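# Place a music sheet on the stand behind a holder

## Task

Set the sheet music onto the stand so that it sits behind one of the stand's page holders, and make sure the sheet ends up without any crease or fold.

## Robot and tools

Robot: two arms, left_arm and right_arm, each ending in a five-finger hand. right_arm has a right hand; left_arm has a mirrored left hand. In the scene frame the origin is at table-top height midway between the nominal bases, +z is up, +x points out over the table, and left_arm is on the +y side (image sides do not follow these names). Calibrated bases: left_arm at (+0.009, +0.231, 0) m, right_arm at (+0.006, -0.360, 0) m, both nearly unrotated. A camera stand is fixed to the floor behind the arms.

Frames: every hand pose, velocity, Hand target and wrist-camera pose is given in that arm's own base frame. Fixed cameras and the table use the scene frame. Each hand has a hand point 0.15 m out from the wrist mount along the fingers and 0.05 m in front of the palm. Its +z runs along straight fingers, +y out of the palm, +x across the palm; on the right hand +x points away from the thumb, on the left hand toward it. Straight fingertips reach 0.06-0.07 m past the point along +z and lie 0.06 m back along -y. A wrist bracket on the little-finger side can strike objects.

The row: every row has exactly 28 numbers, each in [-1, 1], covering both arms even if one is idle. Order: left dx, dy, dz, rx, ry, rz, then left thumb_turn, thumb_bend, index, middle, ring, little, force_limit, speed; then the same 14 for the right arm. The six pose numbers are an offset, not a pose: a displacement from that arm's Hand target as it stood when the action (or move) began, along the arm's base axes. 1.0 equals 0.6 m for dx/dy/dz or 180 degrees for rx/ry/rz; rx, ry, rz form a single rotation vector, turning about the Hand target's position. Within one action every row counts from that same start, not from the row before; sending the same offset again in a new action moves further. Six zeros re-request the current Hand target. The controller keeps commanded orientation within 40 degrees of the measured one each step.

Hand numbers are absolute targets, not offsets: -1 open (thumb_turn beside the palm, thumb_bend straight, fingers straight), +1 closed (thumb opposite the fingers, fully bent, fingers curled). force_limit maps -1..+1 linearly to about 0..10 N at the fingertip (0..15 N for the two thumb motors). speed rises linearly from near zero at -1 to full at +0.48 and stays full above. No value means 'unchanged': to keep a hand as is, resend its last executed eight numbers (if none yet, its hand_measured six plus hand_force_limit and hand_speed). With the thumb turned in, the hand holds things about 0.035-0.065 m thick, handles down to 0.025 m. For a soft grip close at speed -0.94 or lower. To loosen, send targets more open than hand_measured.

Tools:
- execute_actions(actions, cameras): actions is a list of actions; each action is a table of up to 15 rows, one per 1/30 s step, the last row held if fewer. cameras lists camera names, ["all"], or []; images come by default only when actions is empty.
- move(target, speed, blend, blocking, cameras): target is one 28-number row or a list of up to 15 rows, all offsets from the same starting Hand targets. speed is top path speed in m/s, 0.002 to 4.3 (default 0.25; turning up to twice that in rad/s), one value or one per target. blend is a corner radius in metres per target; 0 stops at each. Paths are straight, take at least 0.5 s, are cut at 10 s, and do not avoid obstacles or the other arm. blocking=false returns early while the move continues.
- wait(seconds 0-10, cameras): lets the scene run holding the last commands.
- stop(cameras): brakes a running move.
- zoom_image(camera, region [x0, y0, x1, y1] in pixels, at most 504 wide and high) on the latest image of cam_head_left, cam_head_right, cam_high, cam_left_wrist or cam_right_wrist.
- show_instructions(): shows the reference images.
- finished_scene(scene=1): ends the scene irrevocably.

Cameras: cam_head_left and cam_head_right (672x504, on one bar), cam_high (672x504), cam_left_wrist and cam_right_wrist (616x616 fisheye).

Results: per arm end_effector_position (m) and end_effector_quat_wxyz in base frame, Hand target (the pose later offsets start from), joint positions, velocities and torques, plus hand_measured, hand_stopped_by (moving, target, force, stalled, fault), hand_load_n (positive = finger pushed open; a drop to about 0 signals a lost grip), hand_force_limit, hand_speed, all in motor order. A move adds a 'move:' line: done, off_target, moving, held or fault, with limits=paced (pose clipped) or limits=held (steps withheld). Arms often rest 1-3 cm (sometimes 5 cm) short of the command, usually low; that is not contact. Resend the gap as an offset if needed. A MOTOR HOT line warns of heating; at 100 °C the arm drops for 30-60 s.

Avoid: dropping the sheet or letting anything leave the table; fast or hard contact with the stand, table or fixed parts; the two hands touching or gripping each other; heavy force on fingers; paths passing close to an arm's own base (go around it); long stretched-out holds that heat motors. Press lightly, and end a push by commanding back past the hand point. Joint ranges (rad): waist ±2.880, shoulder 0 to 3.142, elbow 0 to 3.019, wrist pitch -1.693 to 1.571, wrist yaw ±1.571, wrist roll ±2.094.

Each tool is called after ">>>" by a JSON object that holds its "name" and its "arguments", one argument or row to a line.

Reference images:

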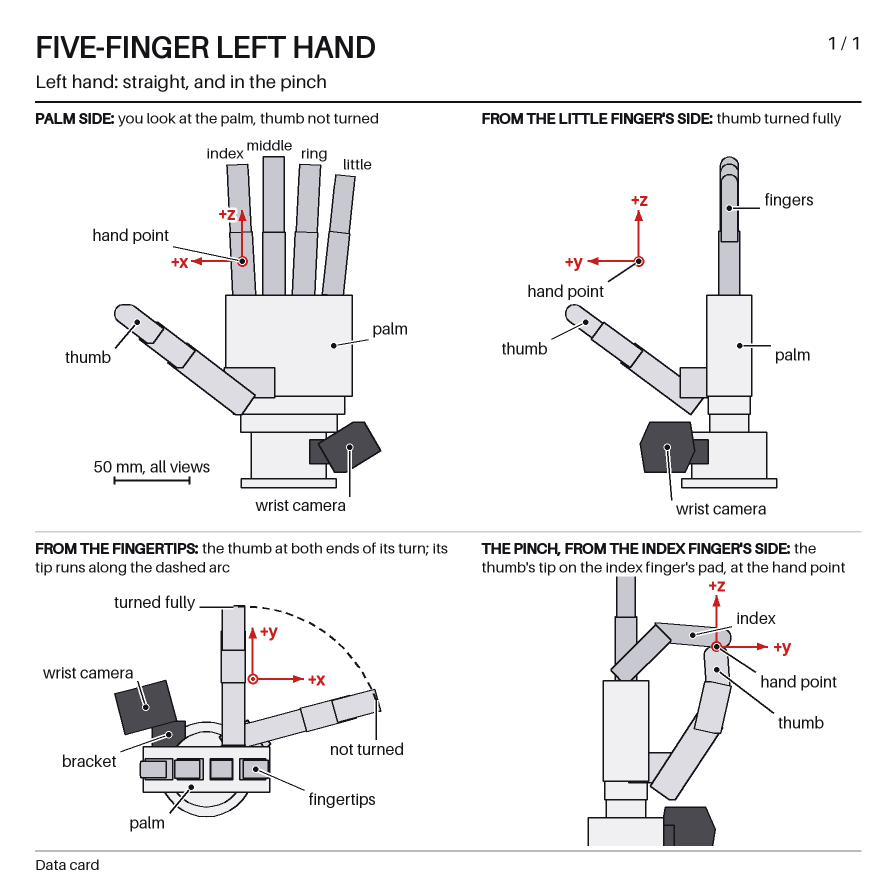

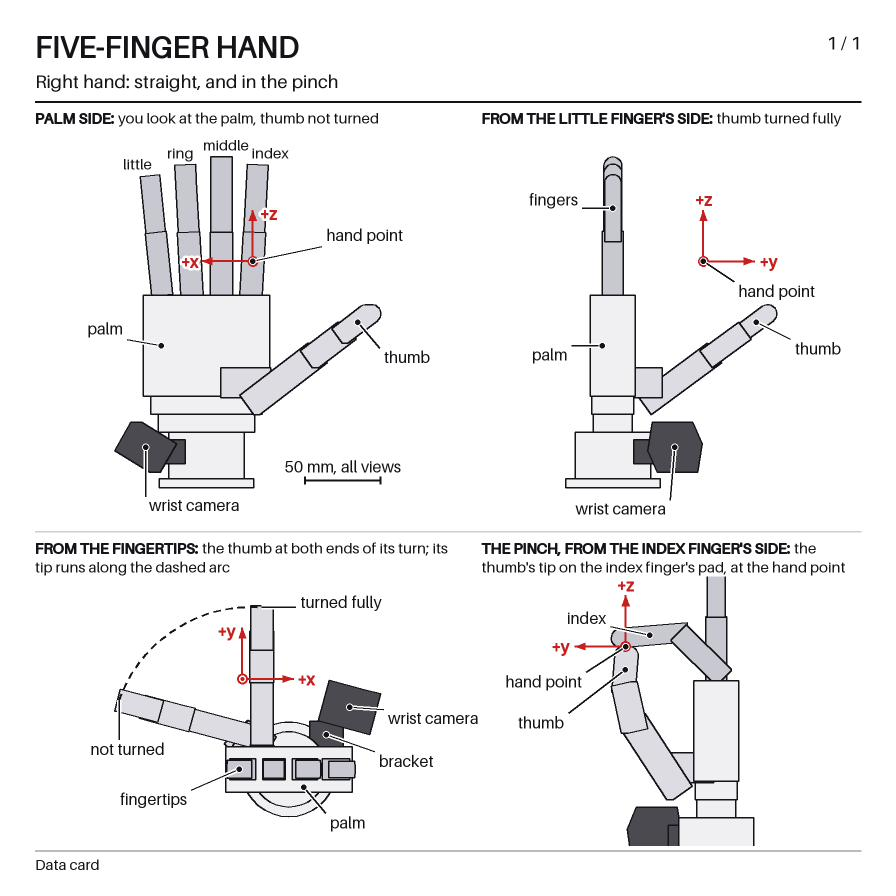

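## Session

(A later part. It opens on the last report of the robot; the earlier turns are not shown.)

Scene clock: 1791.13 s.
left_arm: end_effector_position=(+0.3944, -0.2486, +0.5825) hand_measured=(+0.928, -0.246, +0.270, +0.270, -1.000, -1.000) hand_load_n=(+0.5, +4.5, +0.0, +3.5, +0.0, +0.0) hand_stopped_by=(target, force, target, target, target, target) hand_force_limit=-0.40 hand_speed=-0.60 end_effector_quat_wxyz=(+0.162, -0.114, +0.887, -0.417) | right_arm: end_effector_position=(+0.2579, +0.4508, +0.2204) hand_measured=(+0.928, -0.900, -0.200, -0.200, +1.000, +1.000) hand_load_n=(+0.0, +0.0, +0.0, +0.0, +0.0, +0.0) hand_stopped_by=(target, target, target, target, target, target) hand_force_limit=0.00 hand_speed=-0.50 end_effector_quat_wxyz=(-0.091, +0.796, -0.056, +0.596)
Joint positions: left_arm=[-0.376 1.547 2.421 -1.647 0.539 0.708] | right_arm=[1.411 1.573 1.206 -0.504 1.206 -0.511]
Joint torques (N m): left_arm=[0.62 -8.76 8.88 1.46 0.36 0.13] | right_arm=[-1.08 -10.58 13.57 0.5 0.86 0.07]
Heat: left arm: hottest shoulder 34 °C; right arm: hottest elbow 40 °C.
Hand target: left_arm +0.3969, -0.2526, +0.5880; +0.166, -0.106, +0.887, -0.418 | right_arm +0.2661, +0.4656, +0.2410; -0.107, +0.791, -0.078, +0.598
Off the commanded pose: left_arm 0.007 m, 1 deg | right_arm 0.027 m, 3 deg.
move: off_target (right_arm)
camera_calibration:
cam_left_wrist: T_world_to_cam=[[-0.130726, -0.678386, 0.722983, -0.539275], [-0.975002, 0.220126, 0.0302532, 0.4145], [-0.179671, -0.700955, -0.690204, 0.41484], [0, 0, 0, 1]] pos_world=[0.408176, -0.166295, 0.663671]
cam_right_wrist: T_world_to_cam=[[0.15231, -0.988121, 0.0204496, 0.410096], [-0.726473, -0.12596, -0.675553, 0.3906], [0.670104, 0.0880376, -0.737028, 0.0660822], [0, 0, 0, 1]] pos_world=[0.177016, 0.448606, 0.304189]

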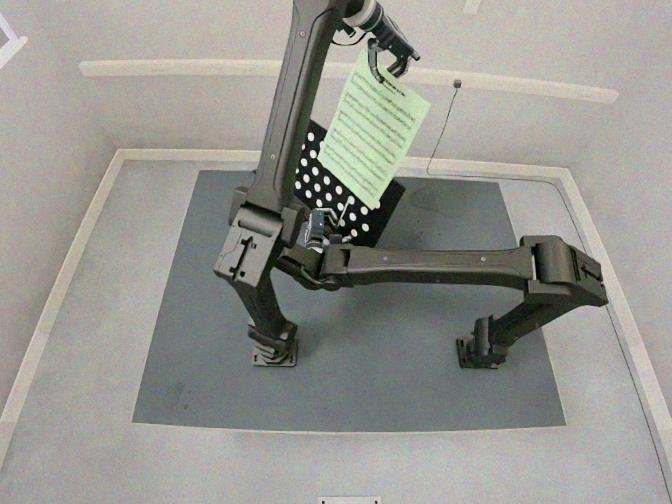

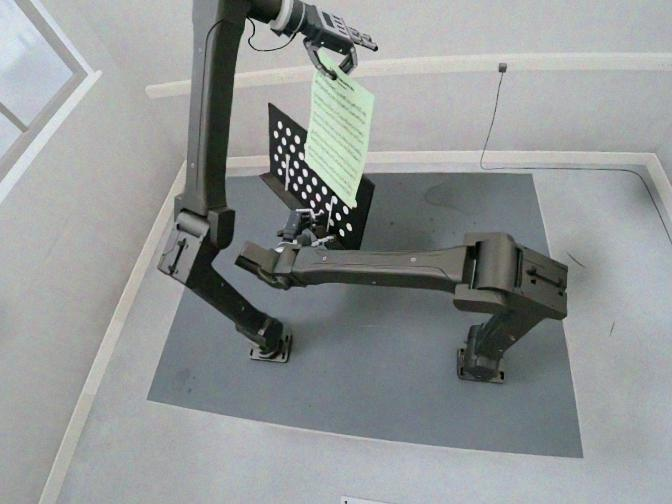

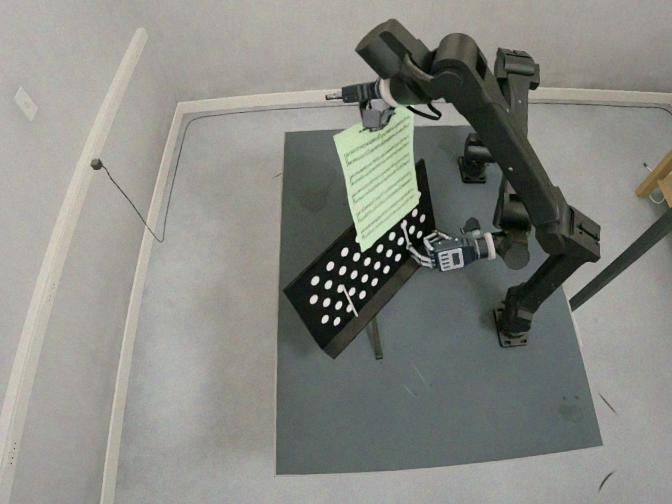

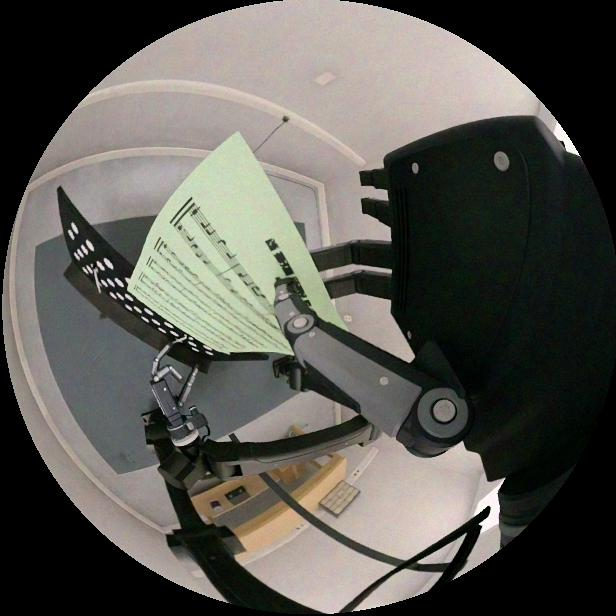

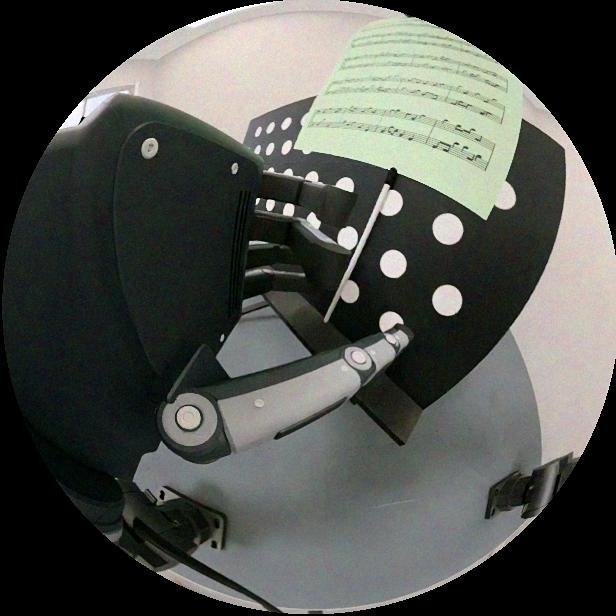

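>>> {"name": "move", "arguments": {
  "target": [0.0,0.0,0,0,0,0,0.928,-0.1,0.27,0.27,-1,-1,-0.4,-0.6,0.053,0.001,0.042,0,0,0,0.928,-0.9,-0.2,-0.2,1,1,0,-0.5],
  "speed": 0.06,
  "cameras": ["cam_head_left","cam_head_right","cam_right_wrist"]
}}

>>> {"name": "zoom_image", "arguments": {
  "camera": "cam_head_left",
  "region": [300, 170, 400, 270]
}}

>>> {"name": "zoom_image", "arguments": {
  "camera": "cam_head_right",
  "region": [280, 170, 380, 270]
}}

>>> {"name": "zoom_image", "arguments": {
  "camera": "cam_right_wrist",
  "region": [280, 150, 460, 350]
}}

Scene clock: 1832.00 s.
left_arm: end_effector_position=(+0.3944, -0.2486, +0.5825) hand_measured=(+0.928, -0.246, +0.270, +0.270, -1.000, -1.000) hand_load_n=(+1.0, +4.5, +0.0, +3.5, +0.0, +0.0) hand_stopped_by=(target, force, target, target, target, target) hand_force_limit=-0.40 hand_speed=-0.60 end_effector_quat_wxyz=(+0.162, -0.114, +0.887, -0.417) | right_arm: end_effector_position=(+0.2882, +0.4497, +0.2371) hand_measured=(+0.928, -0.900, -0.200, -0.200, +1.000, +1.000) hand_load_n=(+0.0, +0.0, +0.0, +0.0, +0.0, +0.0) hand_stopped_by=(target, target, target, target, target, target) hand_force_limit=0.00 hand_speed=-0.50 end_effector_quat_wxyz=(-0.080, +0.799, -0.054, +0.593)
Joint positions: left_arm=[-0.376 1.547 2.421 -1.647 0.539 0.708] | right_arm=[1.349 1.573 1.246 -0.482 1.167 -0.602]
Joint torques (N m): left_arm=[0.62 -8.7 8.85 1.42 0.35 0.12] | right_arm=[-1.03 -11.69 13.81 1.7 0.66 -0.11]
Heat: left arm: hottest elbow 38 °C; right arm: hottest elbow 43 °C.
Hand target: left_arm +0.3969, -0.2526, +0.5880; +0.166, -0.106, +0.887, -0.418 | right_arm +0.2980, +0.4661, +0.2661; -0.107, +0.791, -0.078, +0.598
Off the commanded pose: left_arm 0.007 m, 1 deg | right_arm 0.035 m, 4 deg.
move: off_target (right_arm)
camera_calibration:
cam_right_wrist: T_world_to_cam=[[0.142581, -0.988979, 0.0398794, 0.402628], [-0.734492, -0.132728, -0.665511, 0.426764], [0.66347, 0.0655982, -0.745322, 0.0721001], [0, 0, 0, 1]] pos_world=[0.208211, 0.450105, 0.321698]
Images, in order (width x height): cam_head_left 672x504, cam_head_right 672x504, cam_right_wrist 616x616.

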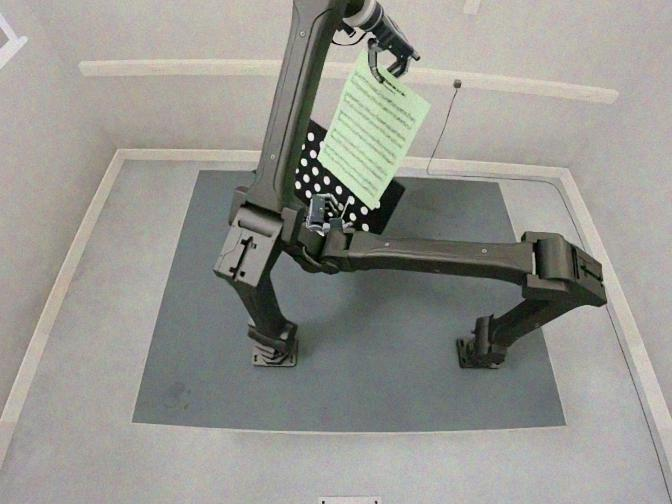

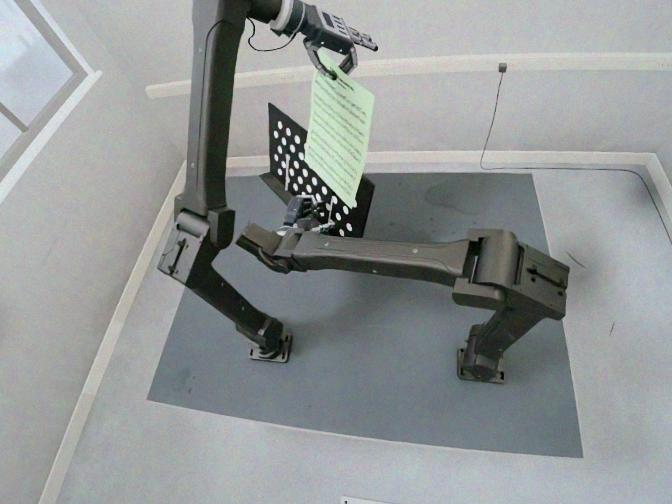

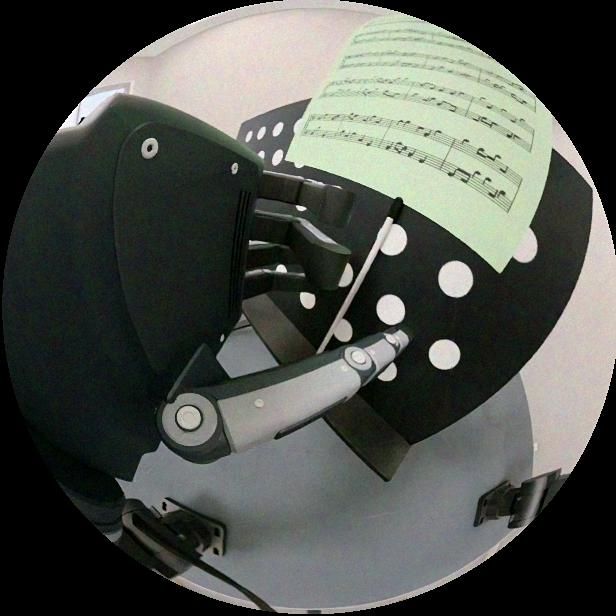

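Scaled by 5.040 from the camera's 672x504 image, which has a finer 960x720 frame.

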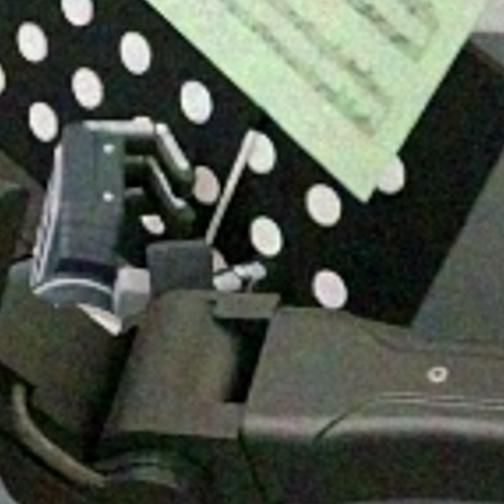

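Scaled by 5.040 from the camera's 672x504 image, which has a finer 960x720 frame.

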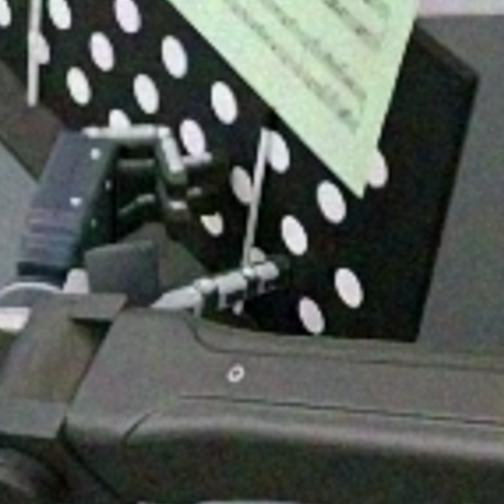

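Scaled by 2.520 from the camera's 616x616 image, which has a finer 880x880 frame.

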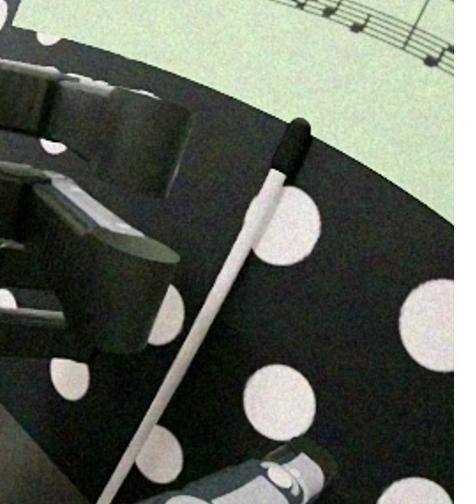

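>>> {"name": "move", "arguments": {
  "target": [0.0,0.0,0,0,0,0,0.928,-0.1,0.27,0.27,-1,-1,-0.4,-0.6,0.012,-0.003,-0.002,0,0,0,0.928,-0.75,0.05,0.05,1,1,-0.6,-0.5],
  "speed": 0.04,
  "cameras": ["cam_head_left","cam_head_right","cam_right_wrist"]
}}

>>> {"name": "zoom_image", "arguments": {
  "camera": "cam_head_left",
  "region": [300, 170, 400, 270]
}}

>>> {"name": "zoom_image", "arguments": {
  "camera": "cam_head_right",
  "region": [280, 170, 380, 270]
}}

>>> {"name": "zoom_image", "arguments": {
  "camera": "cam_right_wrist",
  "region": [280, 150, 460, 350]
}}

Scene clock: 1873.20 s.
left_arm: end_effector_position=(+0.3944, -0.2486, +0.5825) hand_measured=(+0.928, -0.246, +0.270, +0.270, -1.000, -1.000) hand_load_n=(+0.5, +4.5, +0.0, +3.0, +0.0, +0.0) hand_stopped_by=(target, force, target, target, target, target) hand_force_limit=-0.40 hand_speed=-0.60 end_effector_quat_wxyz=(+0.162, -0.114, +0.887, -0.417) | right_arm: end_effector_position=(+0.2957, +0.4501, +0.2383) hand_measured=(+0.928, -0.750, +0.050, +0.050, +1.000, +1.000) hand_load_n=(+0.0, +0.0, +0.0, +0.0, +0.0, +0.0) hand_stopped_by=(target, target, target, target, target, target) hand_force_limit=-0.60 hand_speed=-0.50 end_effector_quat_wxyz=(-0.082, +0.799, -0.056, +0.593)
Joint positions: left_arm=[-0.376 1.547 2.421 -1.647 0.539 0.708] | right_arm=[1.335 1.573 1.246 -0.454 1.156 -0.626]
Joint torques (N m): left_arm=[0.62 -8.7 8.87 1.43 0.36 0.12] | right_arm=[-1.08 -11.81 13.31 1.81 0.64 -0.09]
Heat: left arm: hottest elbow 39 °C; right arm: hottest elbow 47 °C.
Hand target: left_arm +0.3969, -0.2526, +0.5880; +0.166, -0.106, +0.887, -0.418 | right_arm +0.3051, +0.4643, +0.2649; -0.107, +0.791, -0.078, +0.598
Off the commanded pose: left_arm 0.007 m, 1 deg | right_arm 0.032 m, 4 deg.
move: off_target (right_arm)
camera_calibration:
cam_right_wrist: T_world_to_cam=[[0.142683, -0.989193, 0.0337479, 0.403468], [-0.734286, -0.128655, -0.666538, 0.431512], [0.663676, 0.0703232, -0.744707, 0.0656552], [0, 0, 0, 1]] pos_world=[0.215711, 0.450007, 0.322897]
Images, in order (width x height): cam_head_left 672x504, cam_head_right 672x504, cam_right_wrist 616x616.

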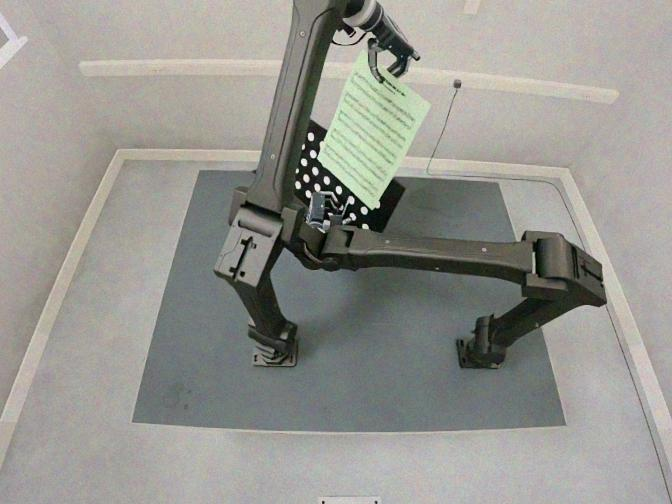

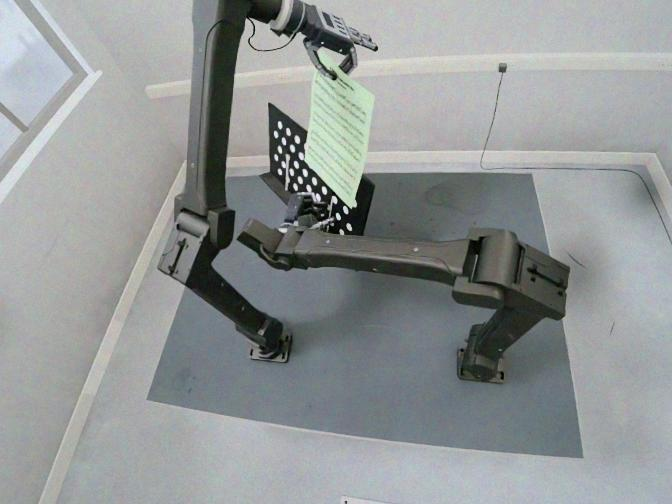

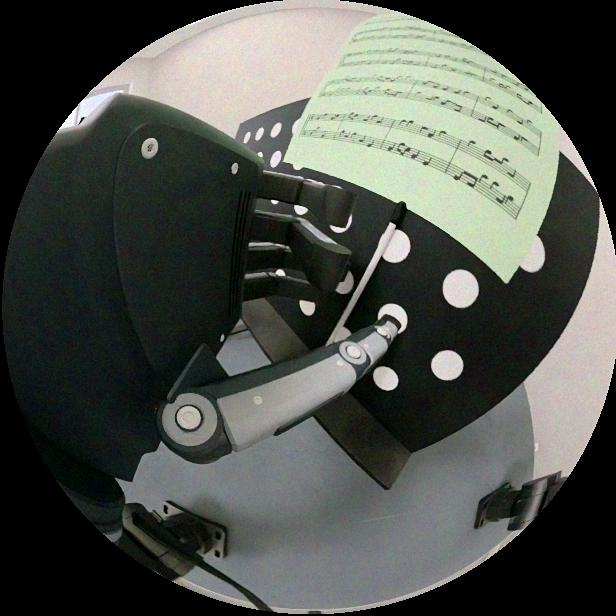

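Scaled by 5.040 from the camera's 672x504 image, which has a finer 960x720 frame.

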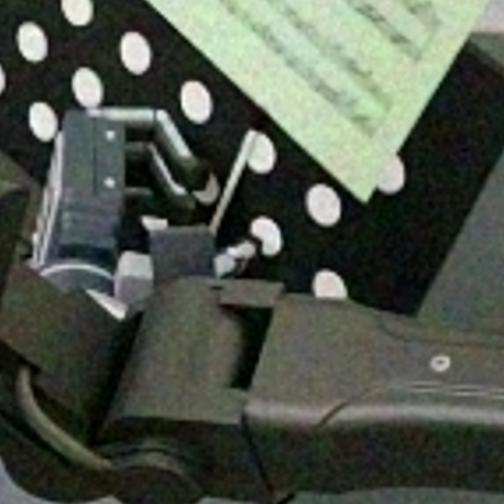

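Scaled by 5.040 from the camera's 672x504 image, which has a finer 960x720 frame.

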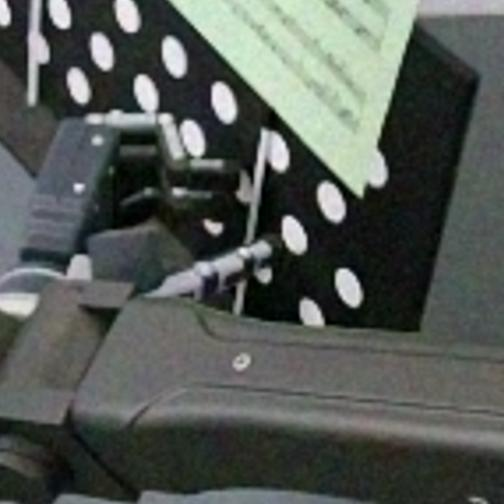

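Scaled by 2.520 from the camera's 616x616 image, which has a finer 880x880 frame.

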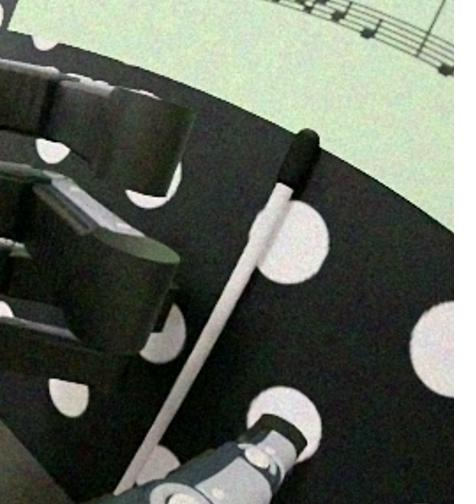

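>>> {"name": "move", "arguments": {
  "target": [0.0,0.0,0,0,0,0,0.928,-0.1,0.27,0.27,-1,-1,-0.4,-0.6,0.008,-0.011,-0.008,0,0,0,0.928,-0.55,0.17,0.17,1,1,-0.6,-0.5],
  "speed": 0.04,
  "cameras": ["cam_head_left","cam_head_right","cam_right_wrist"]
}}

>>> {"name": "zoom_image", "arguments": {
  "camera": "cam_head_left",
  "region": [320, 180, 380, 240]
}}

>>> {"name": "zoom_image", "arguments": {
  "camera": "cam_head_right",
  "region": [300, 180, 360, 240]
}}

>>> {"name": "zoom_image", "arguments": {
  "camera": "cam_right_wrist",
  "region": [280, 150, 460, 350]
}}

Scene clock: 1897.60 s.
left_arm: end_effector_position=(+0.3944, -0.2486, +0.5825) hand_measured=(+0.928, -0.246, +0.270, +0.270, -1.000, -1.000) hand_load_n=(+0.5, +4.0, +0.0, +3.0, +0.0, +0.0) hand_stopped_by=(target, force, target, target, target, target) hand_force_limit=-0.40 hand_speed=-0.60 end_effector_quat_wxyz=(+0.162, -0.114, +0.887, -0.417) | right_arm: end_effector_position=(+0.3026, +0.4519, +0.2401) hand_measured=(+0.928, -0.550, +0.170, +0.170, +1.000, +1.000) hand_load_n=(+0.5, +0.0, +0.0, +0.0, +0.0, +0.0) hand_stopped_by=(target, target, target, target, target, target) hand_force_limit=-0.60 hand_speed=-0.50 end_effector_quat_wxyz=(-0.089, +0.797, -0.061, +0.594)
Joint positions: left_arm=[-0.376 1.547 2.421 -1.647 0.539 0.708] | right_arm=[1.322 1.573 1.246 -0.419 1.147 -0.646]
Joint torques (N m): left_arm=[0.62 -8.76 8.88 1.44 0.35 0.12] | right_arm=[-0.97 -12.57 11.26 1.74 0.62 -0.12]
Heat: left arm: hottest elbow 39 °C; right arm: hottest elbow 47 °C.
Hand target: left_arm +0.3969, -0.2526, +0.5880; +0.166, -0.106, +0.887, -0.418 | right_arm +0.3099, +0.4578, +0.2602; -0.107, +0.791, -0.078, +0.598
Off the commanded pose: left_arm 0.007 m, 1 deg | right_arm 0.022 m, 3 deg.
move: off_target (right_arm)
camera_calibration:
cam_right_wrist: T_world_to_cam=[[0.142366, -0.989661, 0.0174143, 0.408458], [-0.732064, -0.117119, -0.671093, 0.433197], [0.666194, 0.0827925, -0.741169, 0.0550356], [0, 0, 0, 1]] pos_world=[0.222313, 0.450414, 0.324393]
Images, in order (width x height): cam_head_left 672x504, cam_head_right 672x504, cam_right_wrist 616x616.

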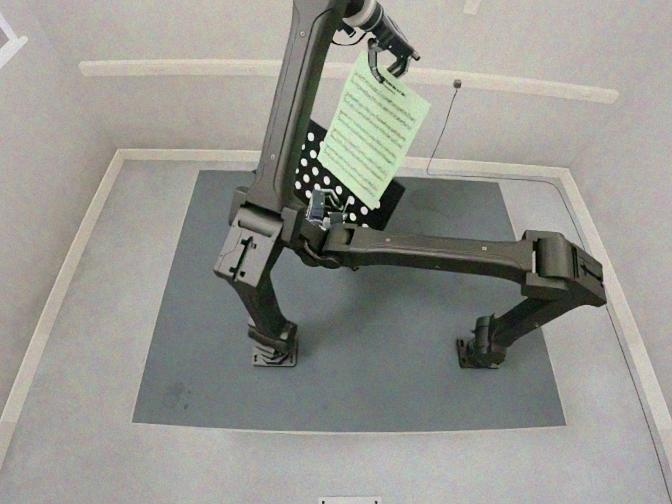

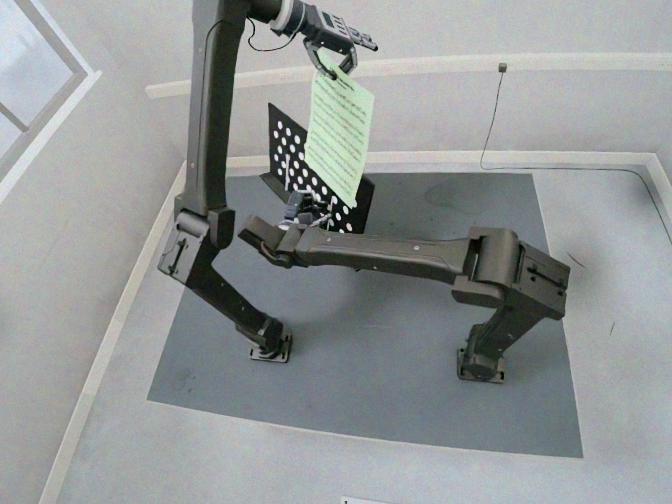

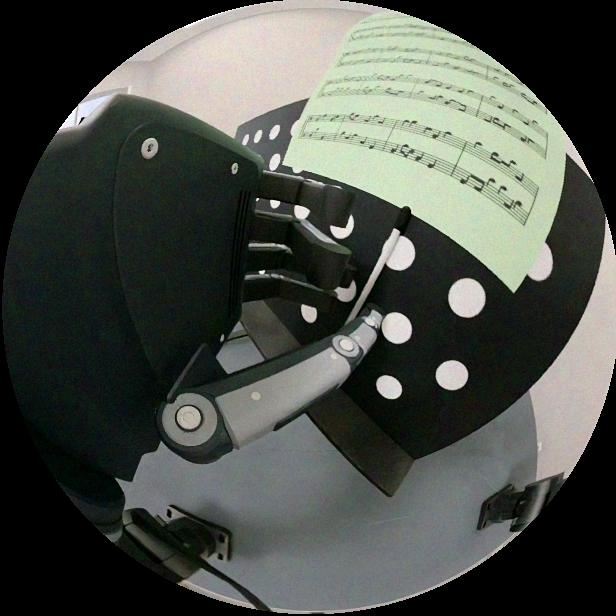

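Scaled by 8.400 from the camera's 672x504 image, which has a finer 960x720 frame.

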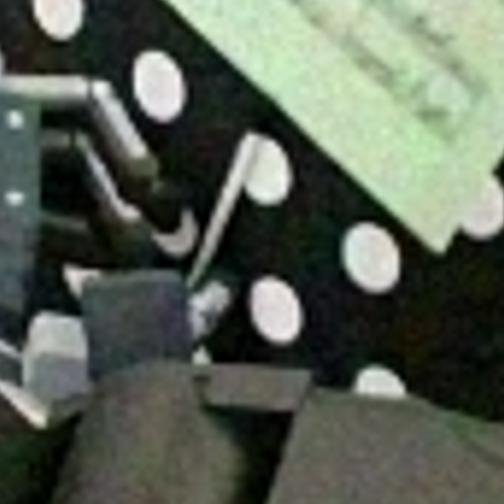

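Scaled by 8.400 from the camera's 672x504 image, which has a finer 960x720 frame.

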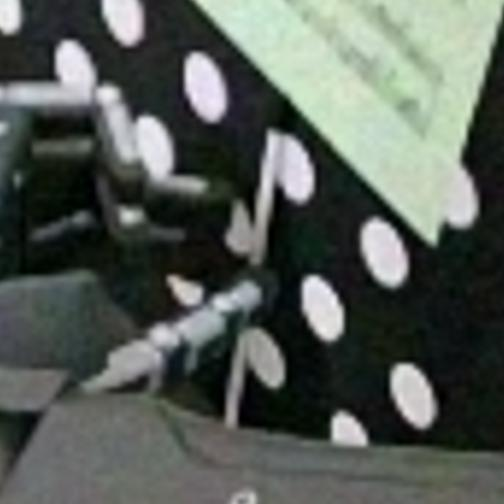

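Scaled by 2.520 from the camera's 616x616 image, which has a finer 880x880 frame.

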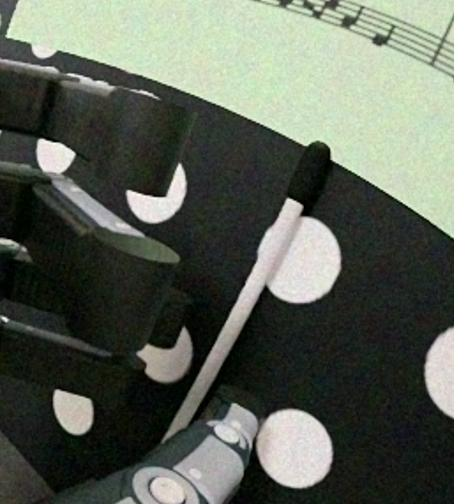

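>>> {"name": "move", "arguments": {
  "target": [0.0,0.0,0,0,0,0,0.928,-0.1,0.27,0.27,-1,-1,-0.4,-0.6,0,0,0,0,0,0,0.928,-0.15,0.3,0.3,1,1,-0.3,-0.6],
  "speed": 0.04,
  "cameras": ["cam_head_left","cam_head_right","cam_right_wrist"]
}}

>>> {"name": "zoom_image", "arguments": {
  "camera": "cam_head_right",
  "region": [300, 180, 360, 240]
}}

>>> {"name": "zoom_image", "arguments": {
  "camera": "cam_right_wrist",
  "region": [280, 150, 460, 350]
}}

Scene clock: 1921.80 s.
left_arm: end_effector_position=(+0.3944, -0.2486, +0.5825) hand_measured=(+0.928, -0.246, +0.270, +0.270, -1.000, -1.000) hand_load_n=(+0.5, +4.5, +0.0, +3.5, +0.0, +0.0) hand_stopped_by=(target, force, target, target, target, target) hand_force_limit=-0.40 hand_speed=-0.60 end_effector_quat_wxyz=(+0.162, -0.114, +0.887, -0.417) | right_arm: end_effector_position=(+0.3026, +0.4519, +0.2401) hand_measured=(+0.928, -0.292, +0.300, +0.300, +1.000, +1.000) hand_load_n=(+1.0, +7.0, +0.0, +3.0, +0.0, +0.0) hand_stopped_by=(target, force, target, target, target, target) hand_force_limit=-0.30 hand_speed=-0.60 end_effector_quat_wxyz=(-0.089, +0.798, -0.061, +0.594)
Joint positions: left_arm=[-0.376 1.547 2.421 -1.647 0.539 0.708] | right_arm=[1.322 1.573 1.246 -0.419 1.146 -0.647]
Joint torques (N m): left_arm=[0.62 -8.64 8.85 1.43 0.36 0.12] | right_arm=[-0.97 -12.51 11.28 1.84 0.62 -0.08]
Heat: left arm: hottest elbow 39 °C; right arm: hottest elbow 46 °C.
Hand target: left_arm +0.3969, -0.2526, +0.5880; +0.166, -0.106, +0.887, -0.418 | right_arm +0.3098, +0.4578, +0.2601; -0.107, +0.791, -0.078, +0.598
Off the commanded pose: left_arm 0.007 m, 1 deg | right_arm 0.022 m, 3 deg.
move: off_target (right_arm)
camera_calibration:
cam_right_wrist: T_world_to_cam=[[0.142824, -0.989583, 0.0180638, 0.408111], [-0.732157, -0.117916, -0.670851, 0.433498], [0.665993, 0.0825878, -0.741372, 0.0552386], [0, 0, 0, 1]] pos_world=[0.222313, 0.450414, 0.324393]
Images, in order (width x height): cam_head_left 672x504, cam_head_right 672x504, cam_right_wrist 616x616.

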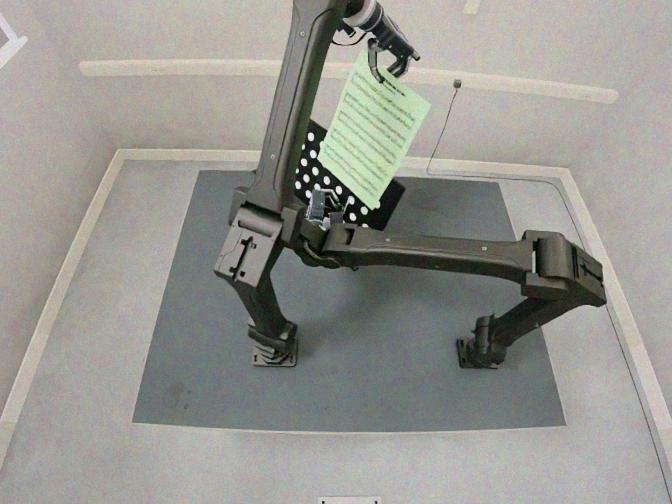

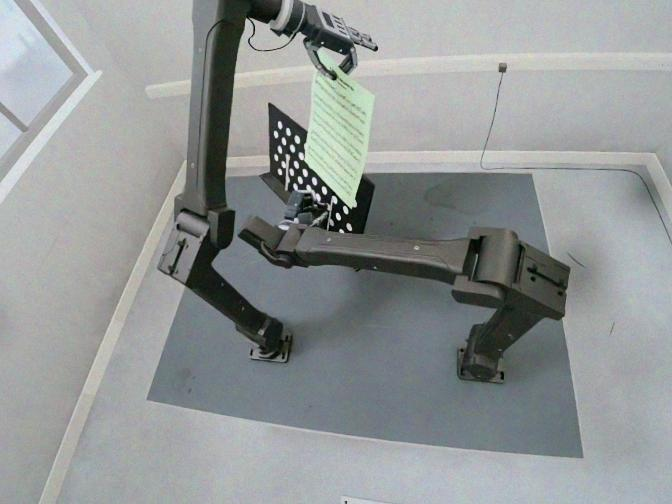

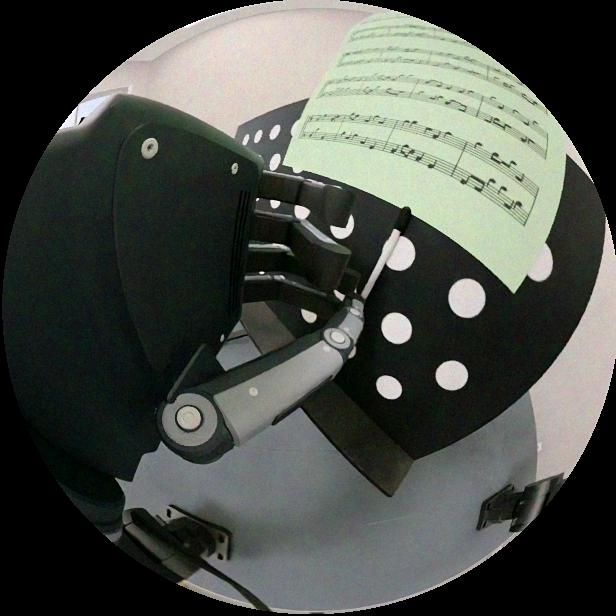

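Scaled by 8.400 from the camera's 672x504 image, which has a finer 960x720 frame.

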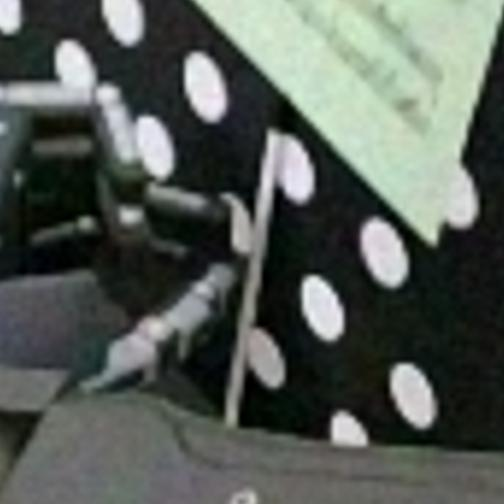

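Scaled by 2.520 from the camera's 616x616 image, which has a finer 880x880 frame.

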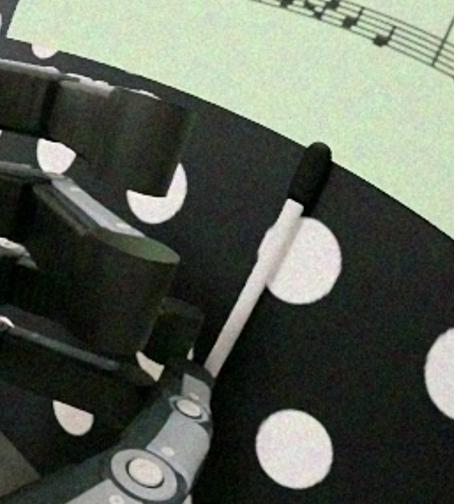

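>>> {"name": "move", "arguments": {
  "target": [
    [0.0,0.0,0,0,0,0,0.928,-0.1,0.27,0.27,-1,-1,-0.4,-0.6,0,0,0,0,0,0,0.928,-0.7,0.05,0.05,1,1,-0.3,-0.4],
    [0.0,0.0,0,0,0,0,0.928,-0.1,0.27,0.27,-1,-1,-0.4,-0.6,0.016,-0.001,-0.005,0,0,0,0.928,-0.7,0.05,0.05,1,1,-0.3,-0.4]
  ],
  "speed": 0.04,
  "cameras": ["cam_head_left","cam_head_right","cam_right_wrist"]
}}

>>> {"name": "zoom_image", "arguments": {
  "camera": "cam_head_right",
  "region": [300, 180, 360, 240]
}}

>>> {"name": "zoom_image", "arguments": {
  "camera": "cam_right_wrist",
  "region": [280, 150, 460, 350]
}}

Scene clock: 1935.80 s.
left_arm: end_effector_position=(+0.3944, -0.2486, +0.5825) hand_measured=(+0.928, -0.246, +0.270, +0.270, -1.000, -1.000) hand_load_n=(+0.5, +4.5, +0.0, +3.5, +0.0, +0.0) hand_stopped_by=(target, force, target, target, target, target) hand_force_limit=-0.40 hand_speed=-0.60 end_effector_quat_wxyz=(+0.162, -0.114, +0.887, -0.417) | right_arm: end_effector_position=(+0.3072, +0.4558, +0.2418) hand_measured=(+0.928, -0.700, +0.050, +0.050, +1.000, +1.000) hand_load_n=(+0.0, +0.0, +0.0, -1.5, +0.0, +0.0) hand_stopped_by=(target, target, target, target, target, target) hand_force_limit=-0.30 hand_speed=-0.40 end_effector_quat_wxyz=(-0.098, +0.797, -0.061, +0.593)
Joint positions: left_arm=[-0.376 1.547 2.421 -1.647 0.539 0.708] | right_arm=[1.315 1.572 1.246 -0.384 1.131 -0.67]
Joint torques (N m): left_arm=[0.73 -8.76 8.87 1.43 0.35 0.12] | right_arm=[-1.79 -12.16 10.89 1.81 0.66 -0.13]
Heat: left arm: hottest elbow 39 °C; right arm: hottest elbow 46 °C.
Hand target: left_arm +0.3969, -0.2526, +0.5880; +0.166, -0.106, +0.887, -0.418 | right_arm +0.3195, +0.4571, +0.2572; -0.107, +0.791, -0.078, +0.598
Off the commanded pose: left_arm 0.007 m, 1 deg | right_arm 0.020 m, 2 deg.
move: off_target (right_arm)
camera_calibration:
cam_right_wrist: T_world_to_cam=[[0.153231, -0.988184, 0.00359725, 0.410926], [-0.730576, -0.115735, -0.672952, 0.437491], [0.665417, 0.100489, -0.739677, 0.044694], [0, 0, 0, 1]] pos_world=[0.226914, 0.452212, 0.325992]
Images, in order (width x height): cam_head_left 672x504, cam_head_right 672x504, cam_right_wrist 616x616.

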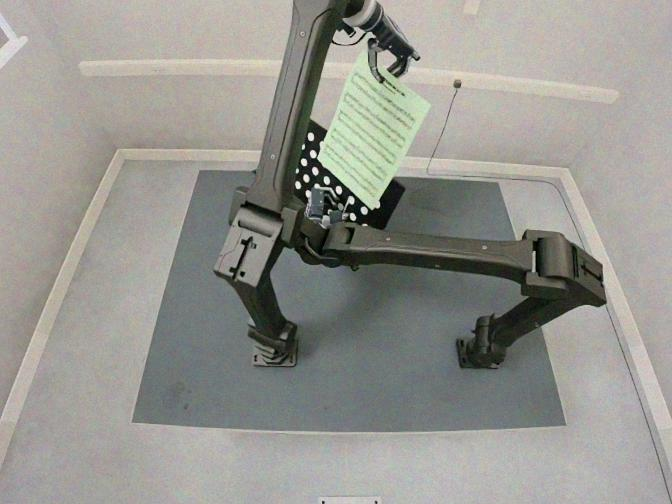

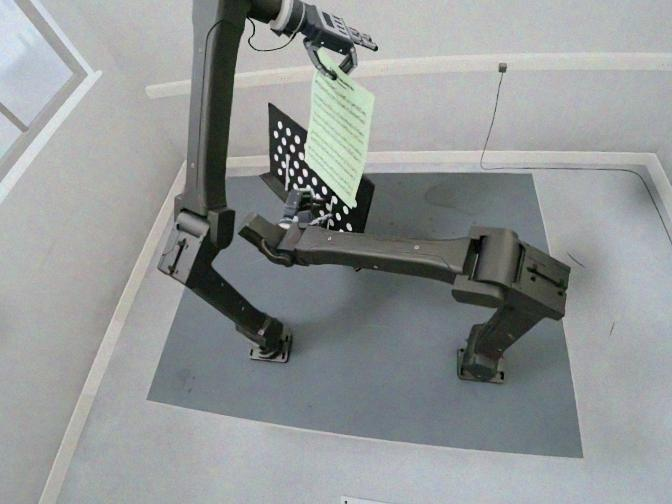

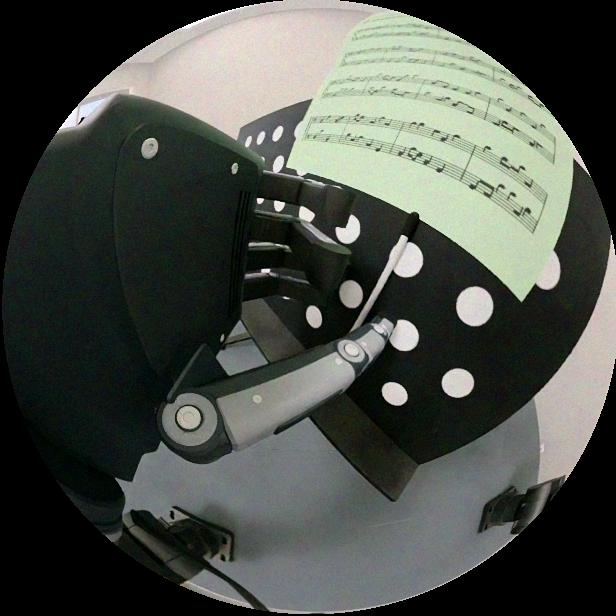

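Scaled by 8.400 from the camera's 672x504 image, which has a finer 960x720 frame.

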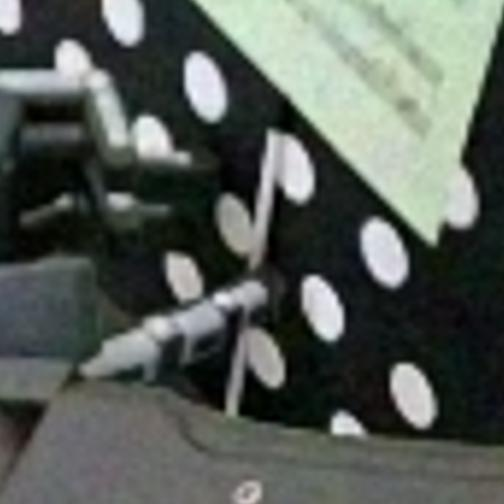

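Scaled by 2.520 from the camera's 616x616 image, which has a finer 880x880 frame.

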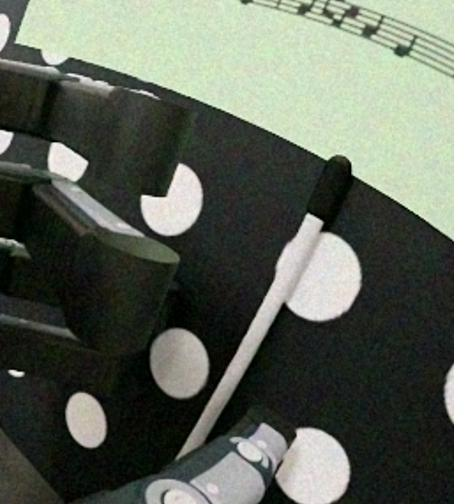

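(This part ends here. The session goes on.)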